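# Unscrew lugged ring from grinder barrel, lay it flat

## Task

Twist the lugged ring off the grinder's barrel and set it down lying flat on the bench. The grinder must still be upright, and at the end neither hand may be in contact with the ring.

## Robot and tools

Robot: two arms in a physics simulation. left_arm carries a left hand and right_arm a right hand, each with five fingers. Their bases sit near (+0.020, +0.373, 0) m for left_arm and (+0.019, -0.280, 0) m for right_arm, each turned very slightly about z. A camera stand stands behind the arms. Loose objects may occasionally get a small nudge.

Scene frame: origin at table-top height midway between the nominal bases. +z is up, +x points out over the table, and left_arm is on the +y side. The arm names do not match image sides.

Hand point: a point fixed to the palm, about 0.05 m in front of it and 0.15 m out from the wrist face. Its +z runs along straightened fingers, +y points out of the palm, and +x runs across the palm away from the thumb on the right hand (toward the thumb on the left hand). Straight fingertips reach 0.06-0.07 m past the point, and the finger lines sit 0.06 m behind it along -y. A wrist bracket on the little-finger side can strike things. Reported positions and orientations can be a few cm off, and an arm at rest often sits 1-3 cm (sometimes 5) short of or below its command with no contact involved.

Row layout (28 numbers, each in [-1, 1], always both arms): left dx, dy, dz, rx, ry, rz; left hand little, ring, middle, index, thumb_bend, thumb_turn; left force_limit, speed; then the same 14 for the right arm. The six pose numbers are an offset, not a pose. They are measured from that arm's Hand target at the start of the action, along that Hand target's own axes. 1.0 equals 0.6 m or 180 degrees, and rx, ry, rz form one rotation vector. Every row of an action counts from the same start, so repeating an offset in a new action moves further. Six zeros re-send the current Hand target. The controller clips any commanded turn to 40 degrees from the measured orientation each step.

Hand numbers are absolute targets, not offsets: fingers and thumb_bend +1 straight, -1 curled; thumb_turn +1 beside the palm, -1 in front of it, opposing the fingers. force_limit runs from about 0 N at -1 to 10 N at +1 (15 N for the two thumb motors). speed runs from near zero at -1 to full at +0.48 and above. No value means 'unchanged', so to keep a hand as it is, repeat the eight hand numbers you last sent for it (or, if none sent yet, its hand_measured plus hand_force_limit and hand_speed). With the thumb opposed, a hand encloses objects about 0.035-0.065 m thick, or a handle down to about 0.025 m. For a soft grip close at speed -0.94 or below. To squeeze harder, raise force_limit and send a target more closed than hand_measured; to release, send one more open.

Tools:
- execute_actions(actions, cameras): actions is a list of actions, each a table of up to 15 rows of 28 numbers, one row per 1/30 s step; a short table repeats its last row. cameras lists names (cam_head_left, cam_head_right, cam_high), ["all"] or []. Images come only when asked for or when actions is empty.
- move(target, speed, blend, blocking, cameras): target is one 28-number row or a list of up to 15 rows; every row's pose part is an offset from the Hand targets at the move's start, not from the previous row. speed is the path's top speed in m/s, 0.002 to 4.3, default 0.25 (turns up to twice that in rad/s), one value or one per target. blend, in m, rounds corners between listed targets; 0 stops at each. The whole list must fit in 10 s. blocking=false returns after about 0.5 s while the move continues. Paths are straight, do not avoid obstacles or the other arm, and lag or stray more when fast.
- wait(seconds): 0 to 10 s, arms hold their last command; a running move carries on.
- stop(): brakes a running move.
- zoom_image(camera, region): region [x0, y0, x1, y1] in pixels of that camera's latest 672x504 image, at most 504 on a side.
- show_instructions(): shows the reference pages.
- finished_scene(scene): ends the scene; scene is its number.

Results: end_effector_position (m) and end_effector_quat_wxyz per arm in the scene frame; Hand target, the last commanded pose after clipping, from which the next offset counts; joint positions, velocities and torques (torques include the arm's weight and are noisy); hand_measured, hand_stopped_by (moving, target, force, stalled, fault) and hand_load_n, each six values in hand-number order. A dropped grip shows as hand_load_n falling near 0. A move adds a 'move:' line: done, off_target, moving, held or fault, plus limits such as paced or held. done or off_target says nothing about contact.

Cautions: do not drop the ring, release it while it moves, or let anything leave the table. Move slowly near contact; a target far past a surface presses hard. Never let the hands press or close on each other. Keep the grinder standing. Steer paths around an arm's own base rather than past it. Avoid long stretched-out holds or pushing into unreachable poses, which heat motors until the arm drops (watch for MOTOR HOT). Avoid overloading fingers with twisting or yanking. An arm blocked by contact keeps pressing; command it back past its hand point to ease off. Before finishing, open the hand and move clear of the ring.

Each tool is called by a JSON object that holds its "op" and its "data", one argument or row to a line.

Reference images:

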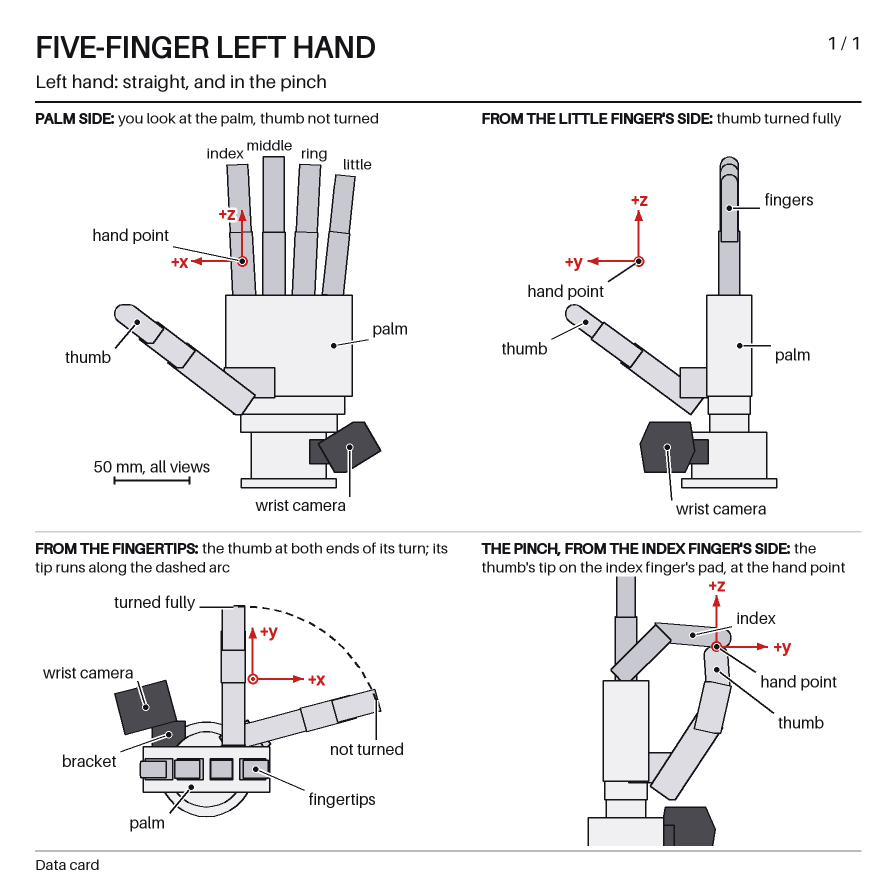

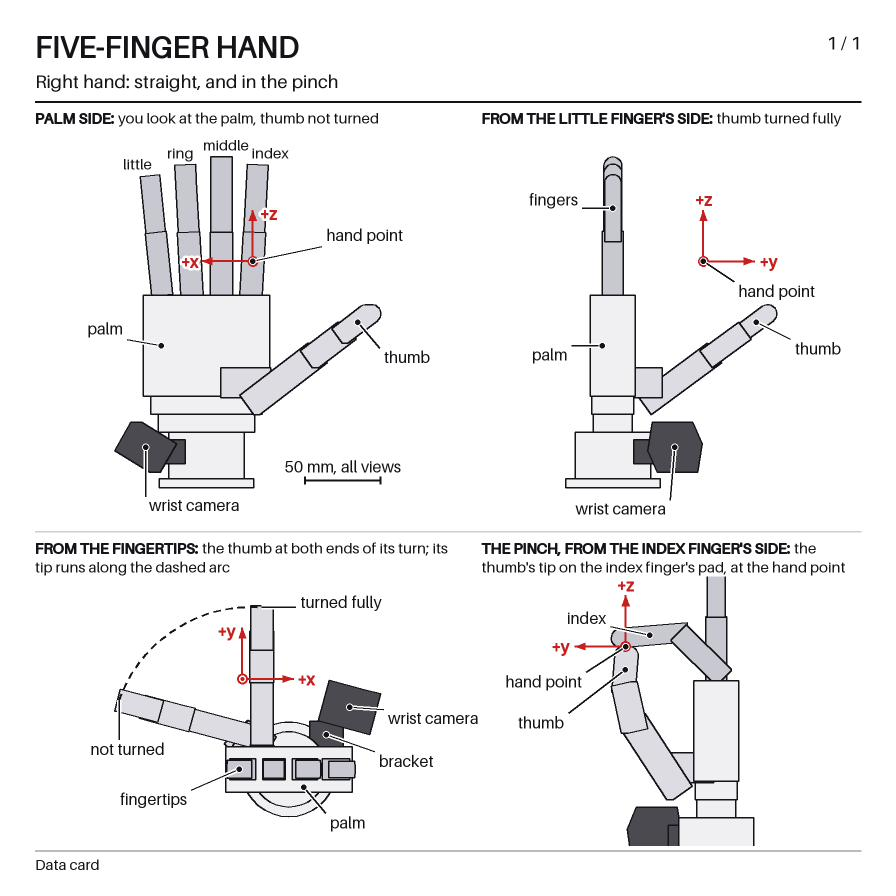

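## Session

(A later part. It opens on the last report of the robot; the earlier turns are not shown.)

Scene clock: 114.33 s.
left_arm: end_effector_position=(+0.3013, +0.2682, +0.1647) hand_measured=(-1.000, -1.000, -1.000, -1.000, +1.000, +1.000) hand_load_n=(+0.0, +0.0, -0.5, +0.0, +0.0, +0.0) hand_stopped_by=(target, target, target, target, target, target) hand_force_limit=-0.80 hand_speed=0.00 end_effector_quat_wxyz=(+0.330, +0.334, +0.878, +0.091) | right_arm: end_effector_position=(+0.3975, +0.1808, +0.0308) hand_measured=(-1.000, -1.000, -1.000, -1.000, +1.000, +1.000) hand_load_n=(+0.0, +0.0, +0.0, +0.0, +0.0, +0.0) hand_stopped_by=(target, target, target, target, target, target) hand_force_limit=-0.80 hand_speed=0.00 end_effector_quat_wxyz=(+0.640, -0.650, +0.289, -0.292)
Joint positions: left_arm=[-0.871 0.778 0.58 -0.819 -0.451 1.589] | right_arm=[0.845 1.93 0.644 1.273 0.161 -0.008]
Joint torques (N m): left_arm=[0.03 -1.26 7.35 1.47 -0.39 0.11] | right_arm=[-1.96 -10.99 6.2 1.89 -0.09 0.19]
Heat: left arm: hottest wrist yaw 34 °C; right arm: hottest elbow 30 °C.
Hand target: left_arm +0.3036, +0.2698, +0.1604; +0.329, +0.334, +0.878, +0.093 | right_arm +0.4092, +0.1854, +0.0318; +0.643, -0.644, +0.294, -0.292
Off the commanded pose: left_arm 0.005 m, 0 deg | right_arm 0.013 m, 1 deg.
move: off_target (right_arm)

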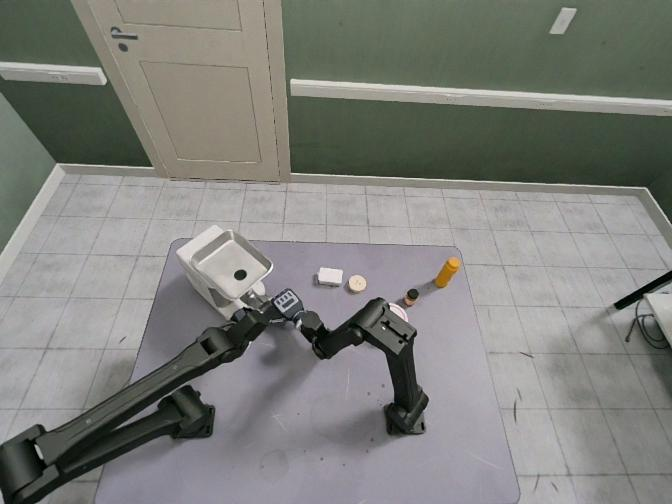

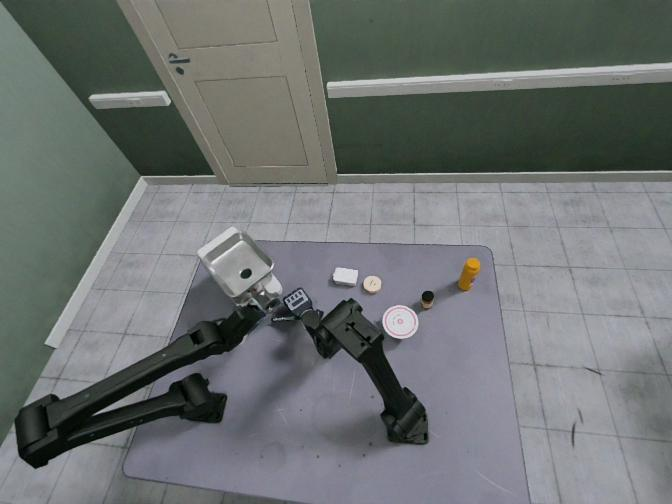

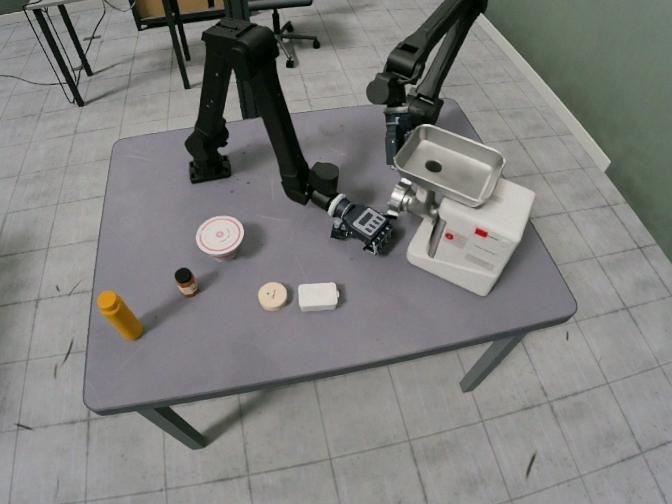

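{"op": "move", "data": {
  "target": [0,0,0,0,0,0,-1,-1,-1,-1,1,1,-0.8,0,-0.0333,0,0.0167,0,0,0,-1,-1,-1,-1,1,1,-0.8,0],
  "speed": 0.08,
  "cameras": ["all"]
}}

{"op": "zoom_image", "data": {
  "camera": "cam_high",
  "region": [360, 160, 430, 230]
}}

{"op": "zoom_image", "data": {
  "camera": "cam_head_left",
  "region": [220, 270, 310, 350]
}}

{"op": "zoom_image", "data": {
  "camera": "cam_head_right",
  "region": [230, 260, 320, 340]
}}

Scene clock: 115.97 s.
left_arm: end_effector_position=(+0.3013, +0.2682, +0.1647) hand_measured=(-1.000, -1.000, -1.000, -1.000, +1.000, +1.000) hand_load_n=(+0.0, +0.0, +0.0, +0.0, +0.0, +0.0) hand_stopped_by=(target, target, target, target, target, target) hand_force_limit=-0.80 hand_speed=0.00 end_effector_quat_wxyz=(+0.330, +0.334, +0.878, +0.091) | right_arm: end_effector_position=(+0.4034, +0.1923, +0.0307) hand_measured=(-1.000, -1.000, -1.000, -1.000, +1.000, +1.000) hand_load_n=(+0.0, +0.0, +0.0, +0.0, +0.0, -0.5) hand_stopped_by=(target, target, target, target, target, target) hand_force_limit=-0.80 hand_speed=0.00 end_effector_quat_wxyz=(+0.636, -0.647, +0.295, -0.298)
Joint positions: left_arm=[-0.871 0.778 0.58 -0.819 -0.451 1.589] | right_arm=[0.861 1.942 0.681 1.249 0.198 -0.008]
Joint torques (N m): left_arm=[0.03 -1.26 7.43 1.51 -0.41 0.1] | right_arm=[-0.15 -11.58 6.46 1.94 0.18 0.19]
Heat: left arm: hottest wrist yaw 34 °C; right arm: hottest elbow 30 °C.
Hand target: left_arm +0.3036, +0.2698, +0.1604; +0.329, +0.334, +0.878, +0.093 | right_arm +0.4037, +0.2070, +0.0320; +0.643, -0.644, +0.294, -0.292
Off the commanded pose: left_arm 0.005 m, 0 deg | right_arm 0.015 m, 1 deg.
move: off_target (right_arm)

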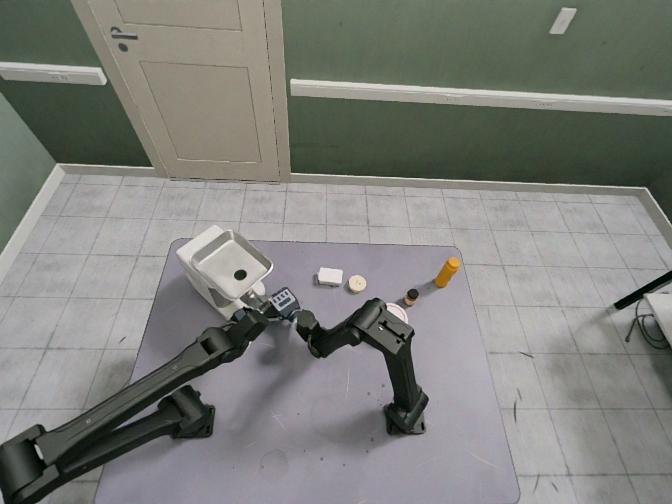

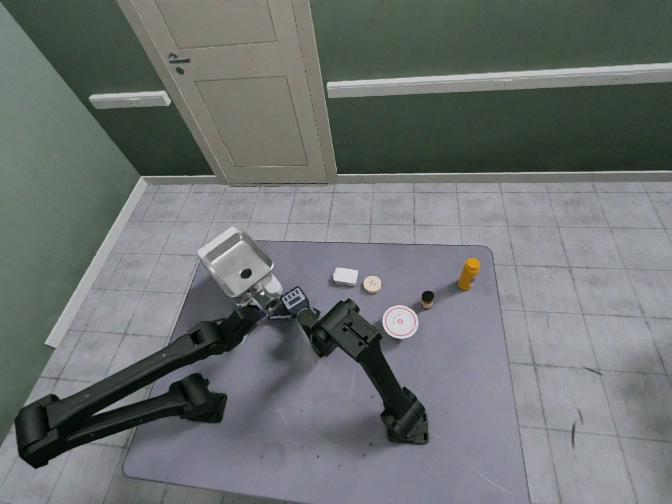

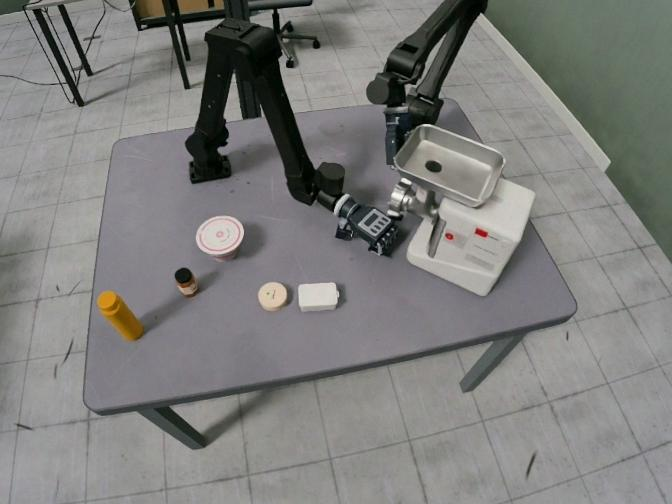

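Scaled by 7.200 from the camera's 672x504 image, which has a finer 960x720 frame.

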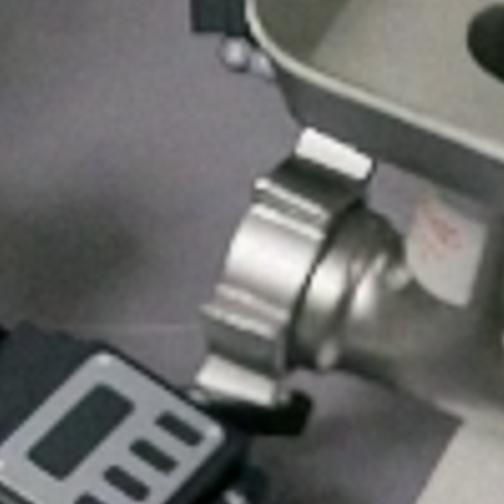

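Scaled by 5.600 from the camera's 672x504 image, which has a finer 960x720 frame.

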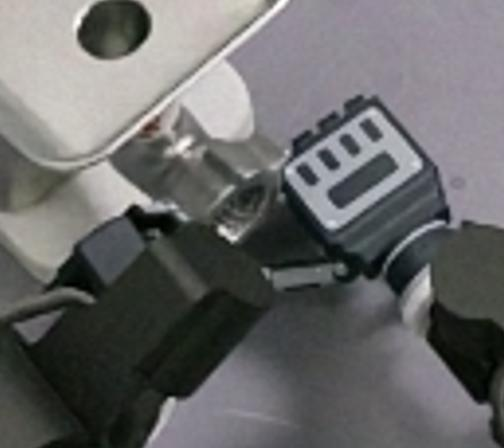

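Scaled by 5.600 from the camera's 672x504 image, which has a finer 960x720 frame.

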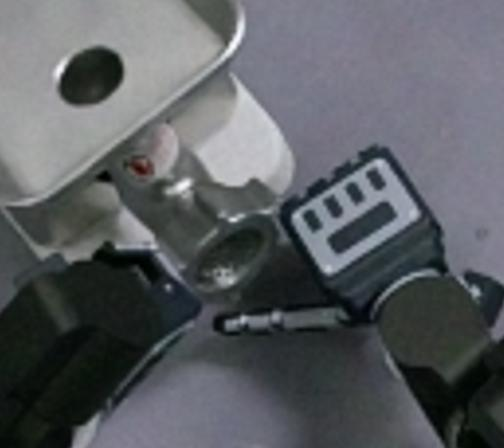

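{"op": "move", "data": {
  "target": [0,0,0,0,0,0,-1,-1,-1,-1,1,1,-0.8,0,-0.04,0.012,0,0,0,0,-1,-1,-1,-1,1,1,-0.8,0],
  "speed": 0.08,
  "cameras": ["all"]
}}

{"op": "zoom_image", "data": {
  "camera": "cam_high",
  "region": [360, 160, 430, 230]
}}

{"op": "zoom_image", "data": {
  "camera": "cam_head_left",
  "region": [220, 270, 310, 350]
}}

Scene clock: 117.77 s.
left_arm: end_effector_position=(+0.3013, +0.2682, +0.1647) hand_measured=(-1.000, -1.000, -1.000, -1.000, +1.000, +1.000) hand_load_n=(+0.0, +0.0, +0.0, +0.0, +0.0, +0.0) hand_stopped_by=(target, target, target, target, target, target) hand_force_limit=-0.80 hand_speed=0.00 end_effector_quat_wxyz=(+0.330, +0.334, +0.878, +0.091) | right_arm: end_effector_position=(+0.3876, +0.2104, +0.0211) hand_measured=(-1.000, -1.000, -1.000, -1.000, +1.000, +1.000) hand_load_n=(+0.0, +0.0, +0.0, +0.0, +0.0, -0.5) hand_stopped_by=(target, target, target, target, target, target) hand_force_limit=-0.80 hand_speed=0.00 end_effector_quat_wxyz=(+0.633, -0.651, +0.295, -0.297)
Joint positions: left_arm=[-0.871 0.778 0.58 -0.819 -0.451 1.589] | right_arm=[0.917 1.971 0.699 1.248 0.253 -0.008]
Joint torques (N m): left_arm=[-0.21 -1.26 7.43 1.51 -0.4 0.11] | right_arm=[-0.21 -11.69 6.35 2.28 0.18 0.19]
Heat: left arm: hottest elbow 33 °C; right arm: hottest elbow 30 °C.
Hand target: left_arm +0.3036, +0.2698, +0.1604; +0.329, +0.334, +0.878, +0.093 | right_arm +0.3879, +0.2252, +0.0248; +0.643, -0.644, +0.295, -0.292
Off the commanded pose: left_arm 0.005 m, 0 deg | right_arm 0.015 m, 2 deg.
move: off_target (right_arm)

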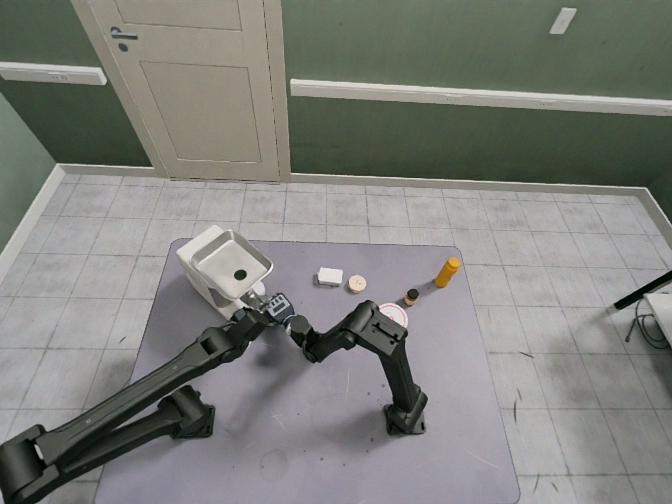

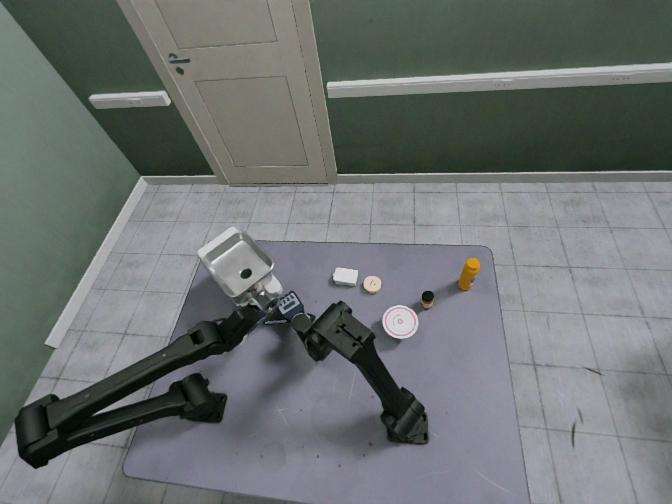

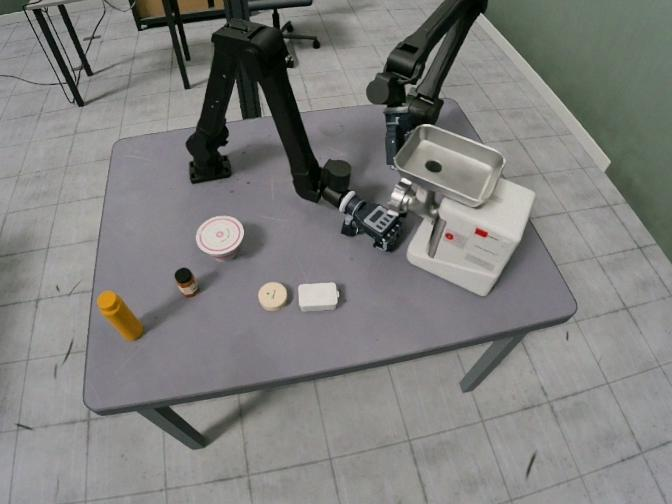

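Scaled by 7.200 from the camera's 672x504 image, which has a finer 960x720 frame.

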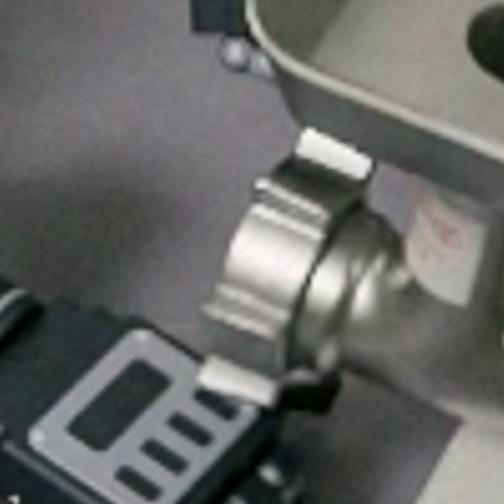

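Scaled by 5.600 from the camera's 672x504 image, which has a finer 960x720 frame.

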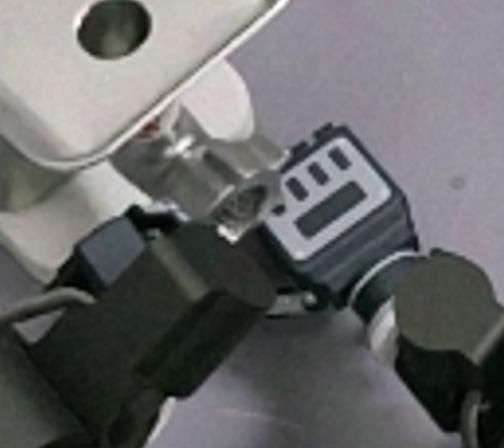

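{"op": "move", "data": {
  "target": [0.043,-0.0319,0.0638,0,0,0,-1,-1,-1,-1,1,1,-0.8,0,0,-0.083,0,0,0,0,-1,-1,-1,-1,1,1,-0.8,0],
  "speed": 0.06,
  "cameras": ["all"]
}}

{"op": "zoom_image", "data": {
  "camera": "cam_high",
  "region": [360, 160, 430, 230]
}}

{"op": "zoom_image", "data": {
  "camera": "cam_head_left",
  "region": [220, 270, 310, 350]
}}

Scene clock: 119.47 s.
left_arm: end_effector_position=(+0.3029, +0.2679, +0.1416) hand_measured=(-1.000, -1.000, -1.000, -1.000, +1.000, +1.000) hand_load_n=(-9.0, +0.0, +0.0, +0.0, +0.0, +0.0) hand_stopped_by=(target, target, target, target, target, target) hand_force_limit=-0.80 hand_speed=0.00 end_effector_quat_wxyz=(+0.355, +0.323, +0.873, +0.084) | right_arm: end_effector_position=(+0.3862, +0.2083, +0.0300) hand_measured=(-1.000, -1.000, -1.000, -1.000, +1.000, +1.000) hand_load_n=(+0.0, +0.0, +0.0, +0.0, +0.0, -0.5) hand_stopped_by=(target, target, target, target, target, target) hand_force_limit=-0.80 hand_speed=0.00 end_effector_quat_wxyz=(-0.609, +0.674, -0.299, +0.293)
Joint positions: left_arm=[-0.874 0.771 0.497 -0.688 -0.465 1.585] | right_arm=[0.917 1.889 0.7 1.099 0.253 -0.008]
Joint torques (N m): left_arm=[-0.38 3.78 5.2 2.48 0.04 0.11] | right_arm=[-0.32 -17.79 6.2 2.63 0.13 0.2]
Heat: left arm: hottest elbow 33 °C; right arm: hottest elbow 30 °C.
Hand target: left_arm +0.3036, +0.2699, +0.1103; +0.329, +0.334, +0.878, +0.093 | right_arm +0.3881, +0.2253, +0.0746; -0.643, +0.644, -0.294, +0.292
Off the commanded pose: left_arm 0.031 m, 3 deg | right_arm 0.048 m, 5 deg.
move: off_target (left_arm, right_arm)

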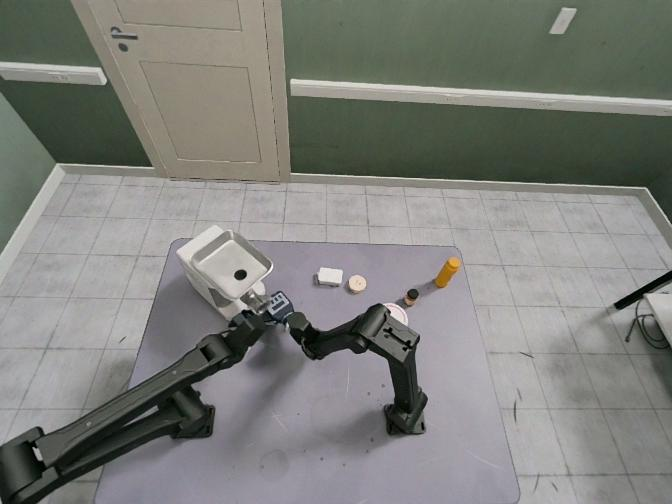

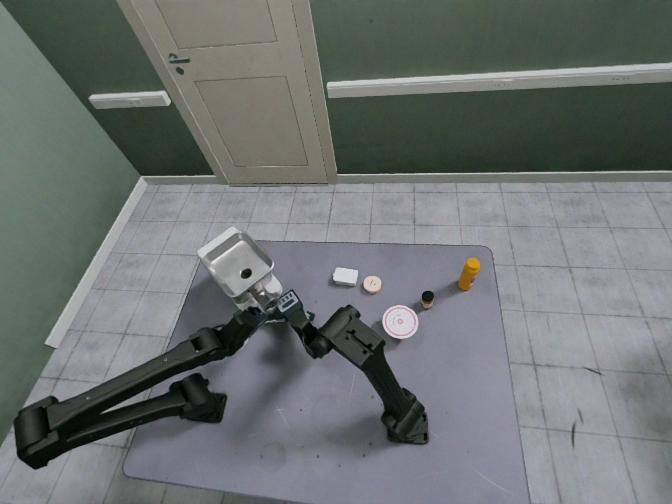

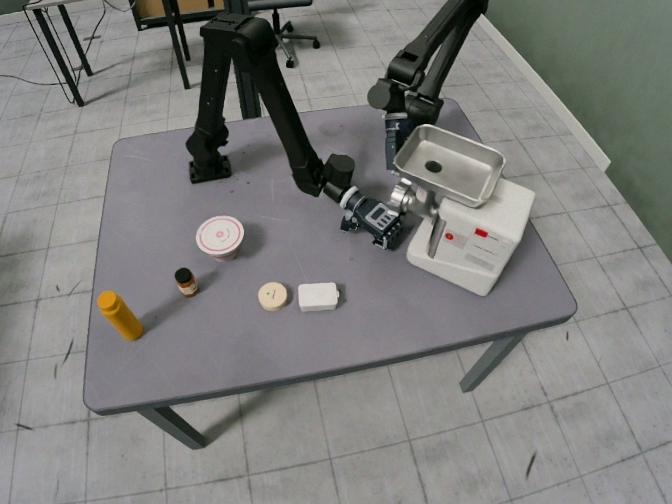

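Scaled by 7.200 from the camera's 672x504 image, which has a finer 960x720 frame.

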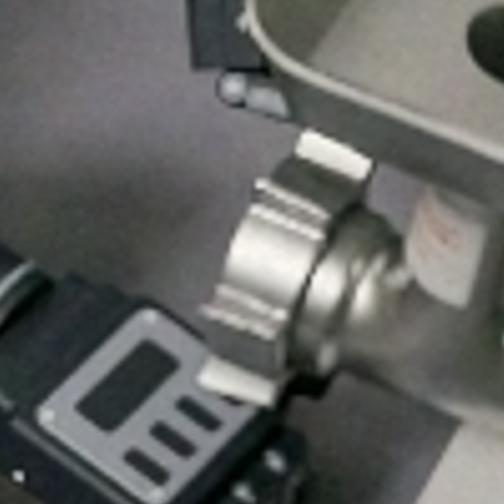

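Scaled by 5.600 from the camera's 672x504 image, which has a finer 960x720 frame.

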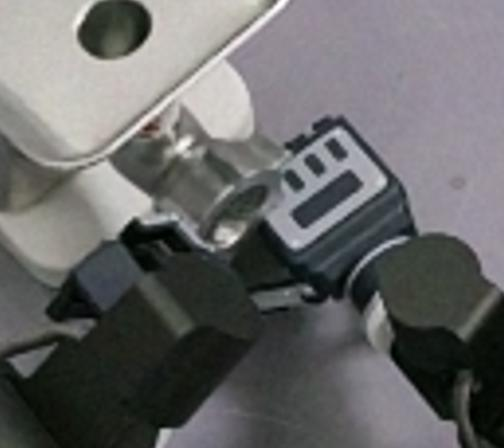

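{"op": "move", "data": {
  "target": [0.0344,-0.0255,0.051,0,0,0,-1,-1,-1,-1,1,1,-0.8,0,0,-0.083,0,0,0,0,-1,-1,-1,-1,1,1,-0.8,0],
  "speed": 0.06,
  "cameras": ["all"]
}}

{"op": "zoom_image", "data": {
  "camera": "cam_high",
  "region": [360, 160, 430, 230]
}}

{"op": "zoom_image", "data": {
  "camera": "cam_head_left",
  "region": [220, 270, 310, 350]
}}

Scene clock: 121.10 s.
left_arm: end_effector_position=(+0.3027, +0.2660, +0.1343) hand_measured=(-1.000, -1.000, -1.000, -1.000, +1.000, +1.000) hand_load_n=(-16.0, +0.0, +0.0, +0.0, +0.0, +0.0) hand_stopped_by=(target, target, target, target, target, target) hand_force_limit=-0.80 hand_speed=0.00 end_effector_quat_wxyz=(+0.392, +0.298, +0.867, +0.073) | right_arm: end_effector_position=(+0.3765, +0.1946, +0.0320) hand_measured=(-1.000, -1.000, -1.000, -1.000, +1.000, +1.000) hand_load_n=(+0.0, +0.0, +0.0, +0.5, +0.0, -0.5) hand_stopped_by=(target, target, target, target, target, target) hand_force_limit=-0.80 hand_speed=0.00 end_effector_quat_wxyz=(-0.571, +0.707, -0.304, +0.285)
Joint positions: left_arm=[-0.896 0.746 0.439 -0.583 -0.502 1.55] | right_arm=[0.917 1.791 0.68 0.918 0.253 -0.008]
Joint torques (N m): left_arm=[0.26 8.53 3.37 2.36 1.3 0.31] | right_arm=[-0.32 -21.3 8.38 3.96 0.08 0.2]
Heat: left arm: hottest elbow 33 °C; right arm: hottest elbow 30 °C.
Hand target: left_arm +0.3035, +0.2698, +0.0704; +0.329, +0.334, +0.878, +0.093 | right_arm +0.3883, +0.2252, +0.1242; -0.643, +0.644, -0.295, +0.292
Off the commanded pose: left_arm 0.064 m, 9 deg | right_arm 0.098 m, 11 deg.
move: off_target (left_arm, right_arm)

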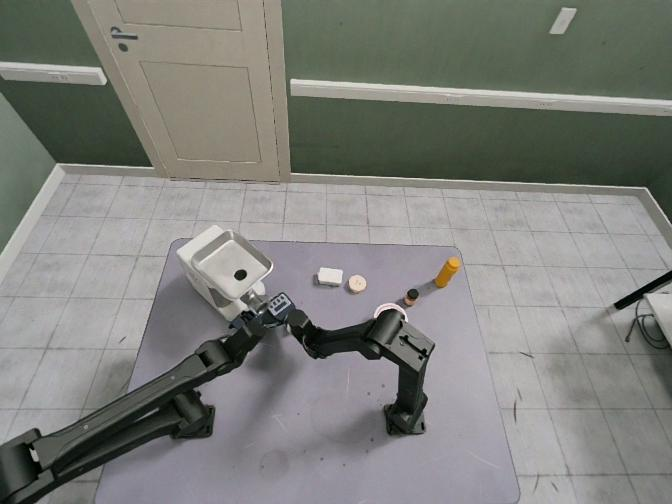

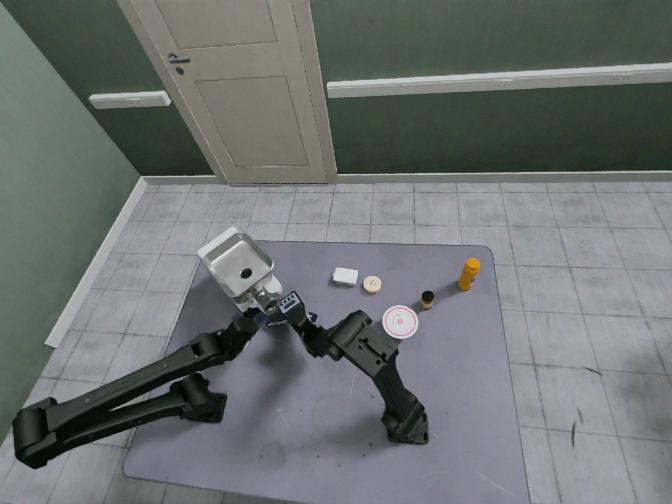

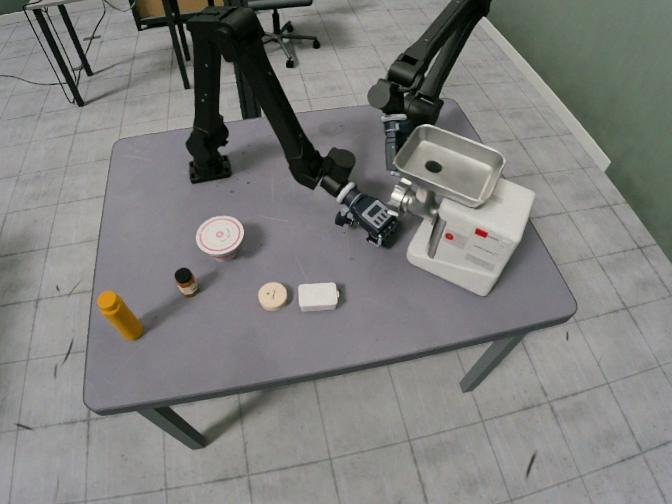

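Scaled by 7.200 from the camera's 672x504 image, which has a finer 960x720 frame.

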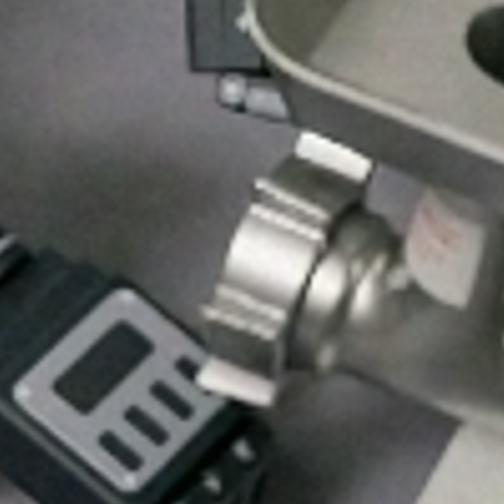

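Scaled by 5.600 from the camera's 672x504 image, which has a finer 960x720 frame.

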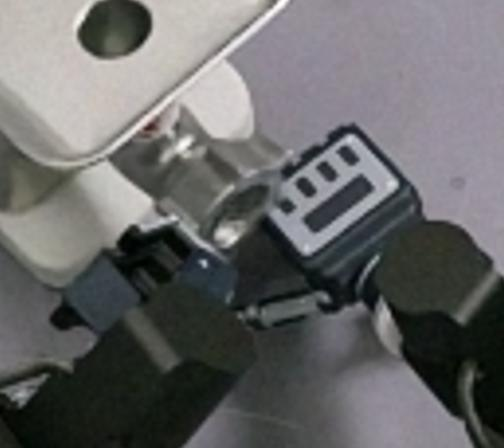

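{"op": "move", "data": {
  "target": [0.0344,-0.0255,0.051,0,0,0,-1,-1,-1,-1,1,1,-0.8,0,0,-0.067,0.05,0.06,0,0,-1,-1,-1,-1,1,1,-0.8,0],
  "speed": 0.06,
  "cameras": ["all"]
}}

{"op": "zoom_image", "data": {
  "camera": "cam_high",
  "region": [360, 160, 430, 230]
}}

{"op": "zoom_image", "data": {
  "camera": "cam_head_left",
  "region": [220, 270, 310, 350]
}}

Scene clock: 123.67 s.
left_arm: end_effector_position=(+0.3077, +0.2602, +0.1275) hand_measured=(-1.000, -1.000, -1.000, -1.000, +1.000, +1.000) hand_load_n=(-16.0, +0.0, +0.0, +0.0, +0.0, +0.0) hand_stopped_by=(target, target, target, target, target, target) hand_force_limit=-0.80 hand_speed=0.00 end_effector_quat_wxyz=(+0.433, +0.275, +0.856, +0.057) | right_arm: end_effector_position=(+0.3843, +0.1900, +0.0382) hand_measured=(-1.000, -1.000, -1.000, -1.000, +1.000, +1.000) hand_load_n=(+0.0, +0.0, +0.0, +0.0, +0.0, +0.0) hand_stopped_by=(target, target, target, target, target, target) hand_force_limit=-0.80 hand_speed=0.00 end_effector_quat_wxyz=(-0.590, +0.690, -0.280, +0.312)
Joint positions: left_arm=[-0.908 0.743 0.383 -0.438 -0.529 1.535] | right_arm=[0.907 1.821 0.662 1.046 0.248 -0.072]
Joint torques (N m): left_arm=[-0.03 11.99 1.95 0.64 2.16 0.26] | right_arm=[-0.56 -20.25 11.37 7.17 -0.58 0.35]
Heat: left arm: hottest wrist yaw 33 °C; right arm: hottest elbow 30 °C.
Hand target: left_arm +0.3035, +0.2699, +0.0304; +0.329, +0.334, +0.879, +0.093 | right_arm +0.4111, +0.2449, +0.1646; -0.701, +0.581, -0.266, +0.318
Off the commanded pose: left_arm 0.098 m, 15 deg | right_arm 0.140 m, 18 deg.
move: off_target (left_arm, right_arm)

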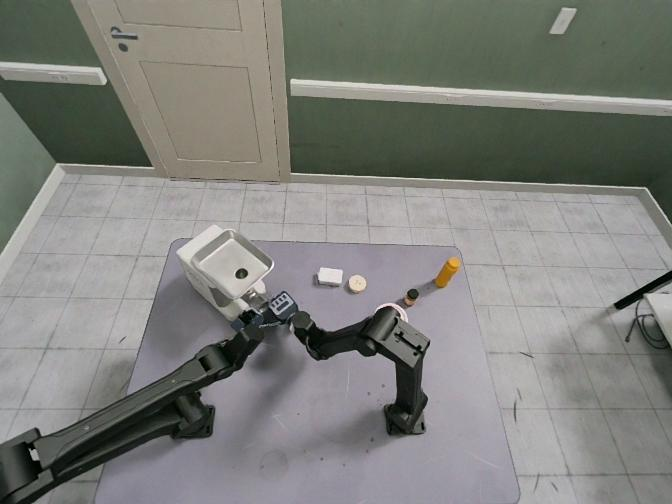

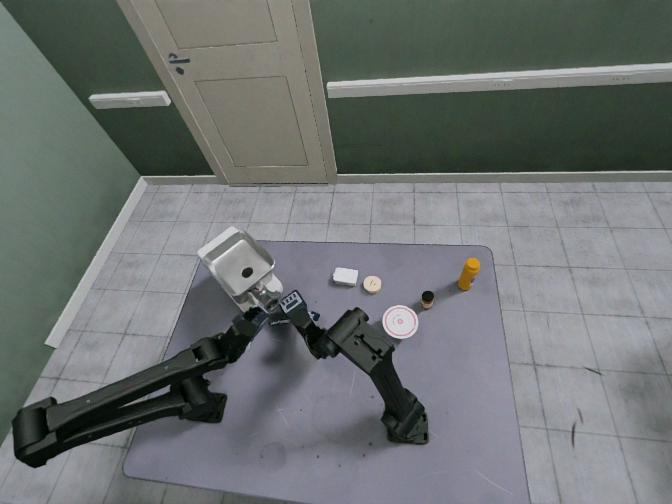

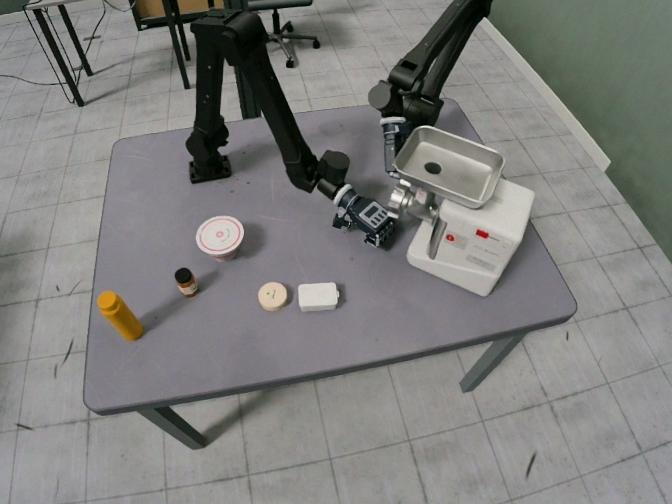

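Scaled by 7.200 from the camera's 672x504 image, which has a finer 960x720 frame.

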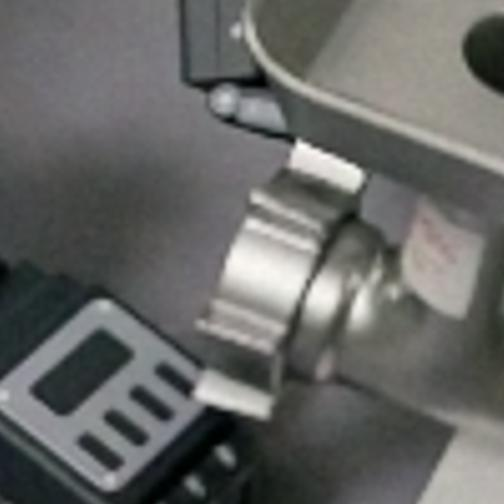

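Scaled by 5.600 from the camera's 672x504 image, which has a finer 960x720 frame.

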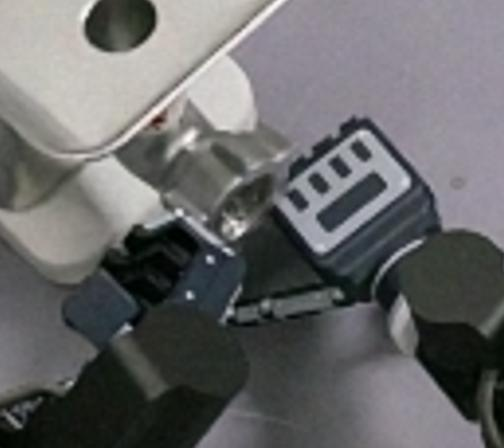

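{"op": "move", "data": {
  "target": [0.0344,-0.0255,0.051,0,0,0,-1,-1,-1,-1,1,1,-0.8,0,-0.0333,-0.067,0.0,0,0,0,-1,-1,-1,-1,1,1,-0.8,0],
  "speed": 0.06,
  "cameras": ["all"]
}}

{"op": "zoom_image", "data": {
  "camera": "cam_high",
  "region": [360, 160, 430, 230]
}}

{"op": "zoom_image", "data": {
  "camera": "cam_head_left",
  "region": [220, 270, 310, 350]
}}

Scene clock: 126.07 s.
left_arm: end_effector_position=(+0.3095, +0.2569, +0.1166) hand_measured=(-1.000, -1.000, -1.000, -1.000, +1.000, +1.000) hand_load_n=(-19.0, +0.0, +0.5, +0.0, +0.0, +0.0) hand_stopped_by=(target, target, target, target, target, target) hand_force_limit=-0.80 hand_speed=0.00 end_effector_quat_wxyz=(+0.461, +0.255, +0.849, +0.048) | right_arm: end_effector_position=(+0.3842, +0.1828, +0.0389) hand_measured=(-1.000, -1.000, -1.000, -1.000, +1.000, +1.000) hand_load_n=(+0.0, +0.0, +0.0, +0.0, +0.0, +0.0) hand_stopped_by=(target, target, target, target, target, target) hand_force_limit=-0.80 hand_speed=0.00 end_effector_quat_wxyz=(-0.570, +0.697, -0.292, +0.323)
Joint positions: left_arm=[-0.925 0.761 0.331 -0.309 -0.561 1.514] | right_arm=[0.916 1.788 0.659 0.98 0.295 -0.075]
Joint torques (N m): left_arm=[-0.32 14.27 0.39 -0.18 3.08 0.23] | right_arm=[1.9 -26.17 12.01 5.79 -0.75 0.33]
Heat: left arm: hottest wrist yaw 34 °C; right arm: hottest elbow 30 °C.
Hand target: left_arm +0.3035, +0.2699, -0.0094; +0.329, +0.334, +0.879, +0.093 | right_arm +0.3926, +0.2549, +0.2039; -0.700, +0.581, -0.266, +0.318
Off the commanded pose: left_arm 0.127 m, 19 deg | right_arm 0.181 m, 20 deg.
move: off_target (left_arm, right_arm)

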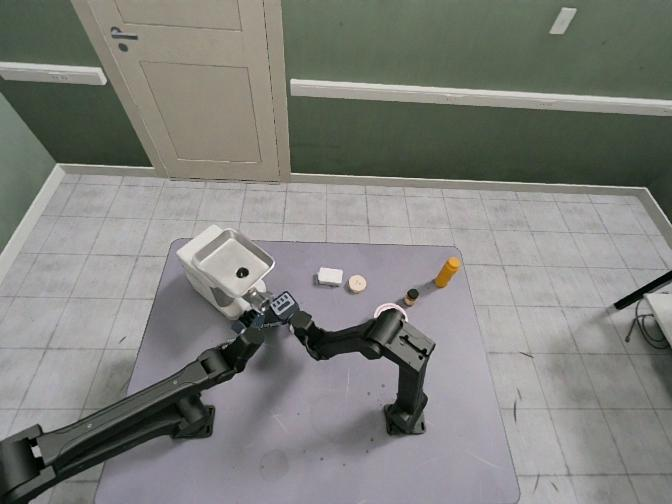

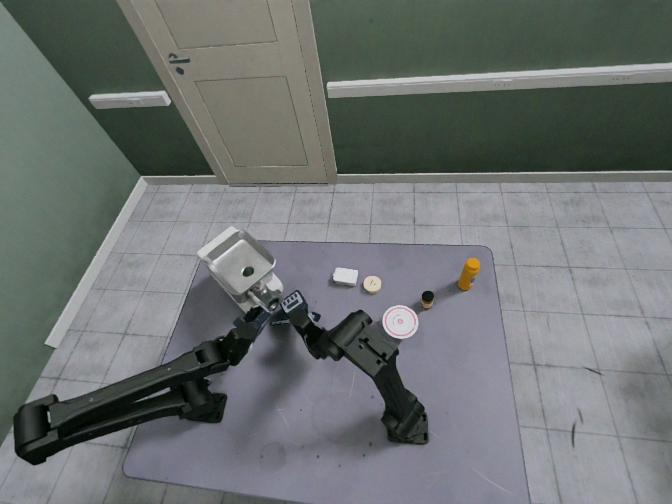

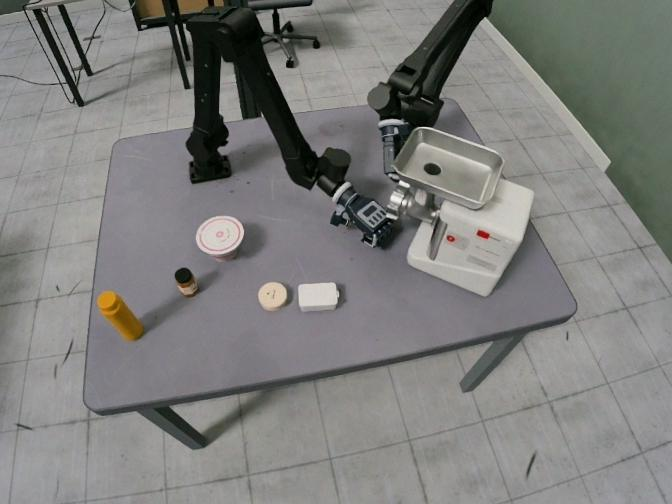

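Scaled by 7.200 from the camera's 672x504 image, which has a finer 960x720 frame.

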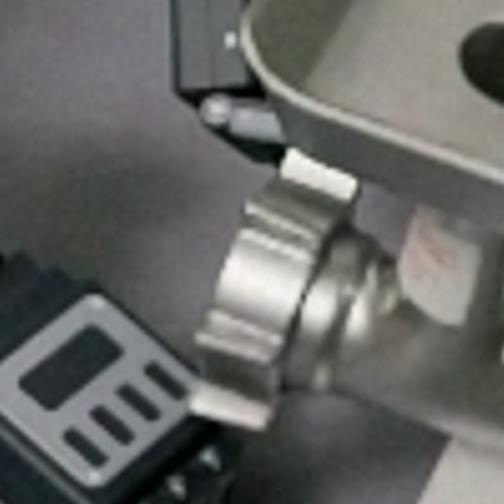

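Scaled by 5.600 from the camera's 672x504 image, which has a finer 960x720 frame.

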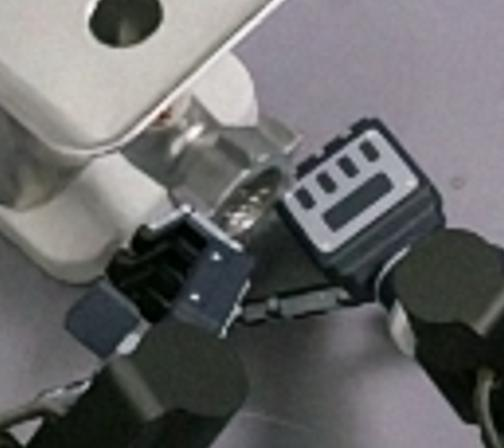

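{"op": "move", "data": {
  "target": [-0.1353,0.1018,-0.2047,0,0,0,-1,-1,-1,-1,1,1,-0.8,0,0.0323,0.286,-0.0932,-0.06,0,0,-1,-1,-1,-1,1,1,-0.8,0],
  "speed": 0.15,
  "cameras": ["all"]
}}

{"op": "zoom_image", "data": {
  "camera": "cam_high",
  "region": [360, 160, 430, 230]
}}

{"op": "zoom_image", "data": {
  "camera": "cam_head_left",
  "region": [220, 270, 310, 350]
}}

{"op": "zoom_image", "data": {
  "camera": "cam_head_right",
  "region": [230, 260, 320, 340]
}}

Scene clock: 129.67 s.
left_arm: end_effector_position=(+0.2896, +0.2822, +0.1216) hand_measured=(-1.000, -1.000, -1.000, -1.000, +1.000, +1.000) hand_load_n=(+0.0, +0.0, +0.0, +0.0, +0.0, +0.0) hand_stopped_by=(target, target, target, target, target, target) hand_force_limit=-0.80 hand_speed=0.00 end_effector_quat_wxyz=(+0.307, +0.342, +0.882, +0.104) | right_arm: end_effector_position=(+0.3875, +0.2084, +0.0163) hand_measured=(-1.000, -1.000, -1.000, -1.000, +1.000, +1.000) hand_load_n=(+0.0, +0.0, +0.0, +0.0, +0.0, -0.5) hand_stopped_by=(target, target, target, target, target, target) hand_force_limit=-0.80 hand_speed=0.00 end_effector_quat_wxyz=(+0.626, -0.656, +0.298, -0.299)
Joint positions: left_arm=[-0.869 0.791 0.481 -0.762 -0.452 1.591] | right_arm=[0.918 1.972 0.698 1.236 0.26 -0.01]
Joint torques (N m): left_arm=[-0.56 -1.9 12.03 0.38 -0.43 0.1] | right_arm=[-0.21 -11.99 6.34 2.8 -0.07 0.2]
Heat: left arm: hottest wrist yaw 35 °C; right arm: hottest shoulder 30 °C.
Hand target: left_arm +0.3025, +0.2705, +0.1499; +0.329, +0.334, +0.878, +0.093 | right_arm +0.3872, +0.2255, +0.0251; +0.643, -0.644, +0.294, -0.292
Off the commanded pose: left_arm 0.033 m, 3 deg | right_arm 0.019 m, 2 deg.
move: off_target (left_arm, right_arm)

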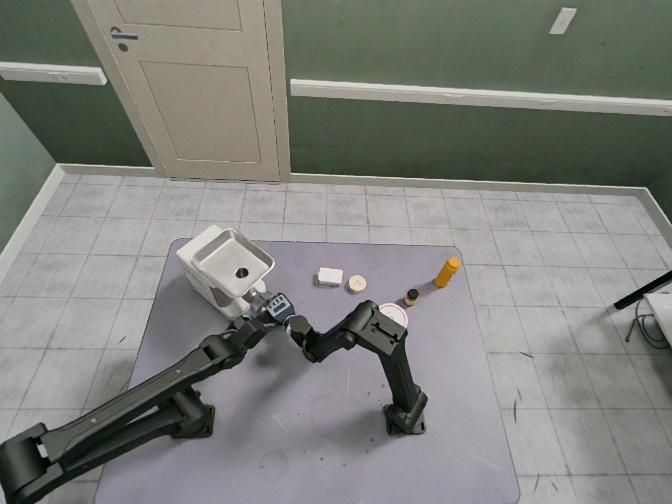

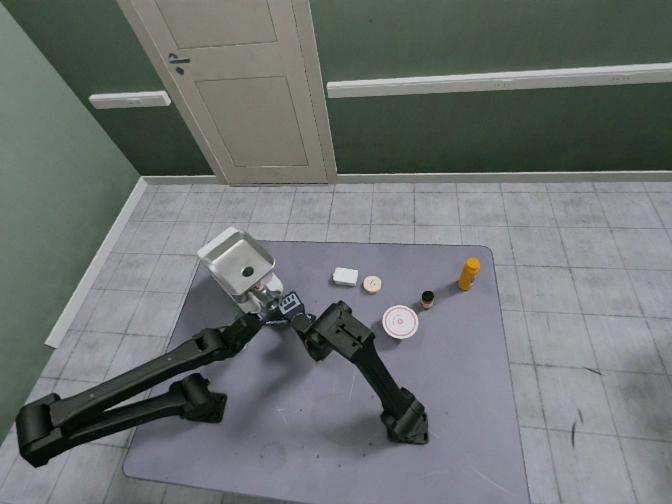

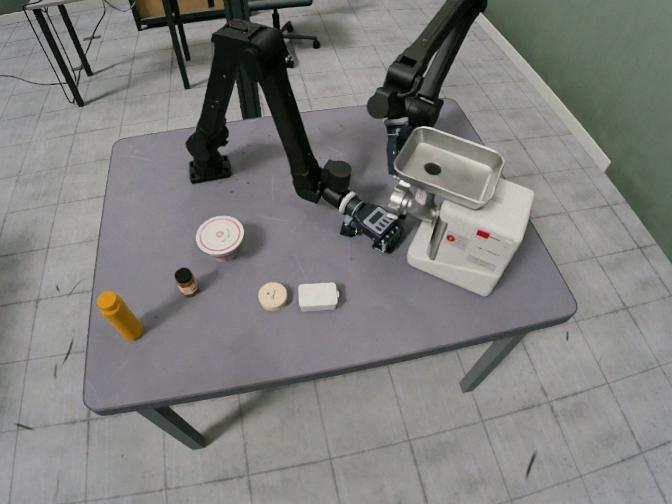

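Scaled by 7.200 from the camera's 672x504 image, which has a finer 960x720 frame.

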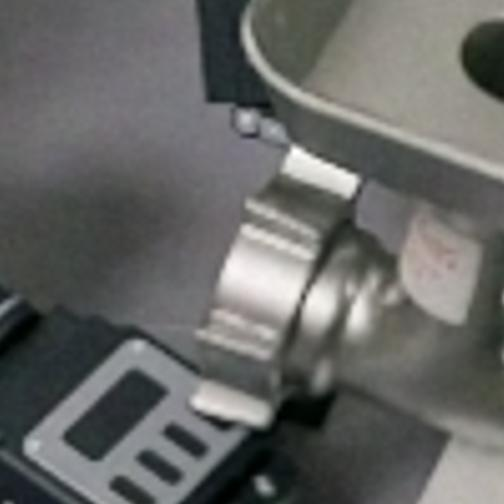

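Scaled by 5.600 from the camera's 672x504 image, which has a finer 960x720 frame.

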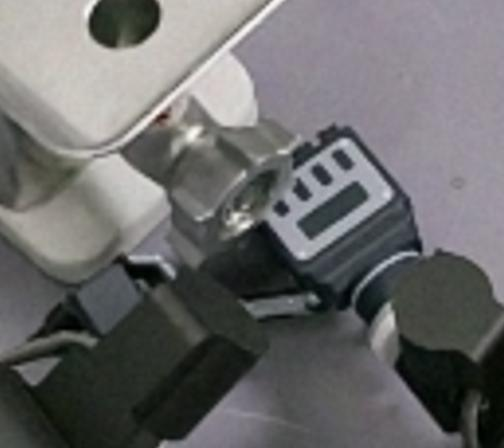

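Scaled by 5.600 from the camera's 672x504 image, which has a finer 960x720 frame.

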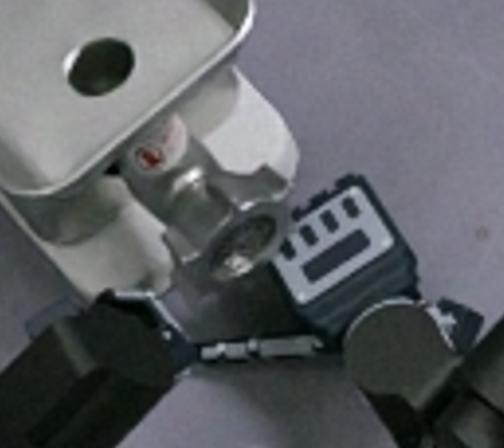

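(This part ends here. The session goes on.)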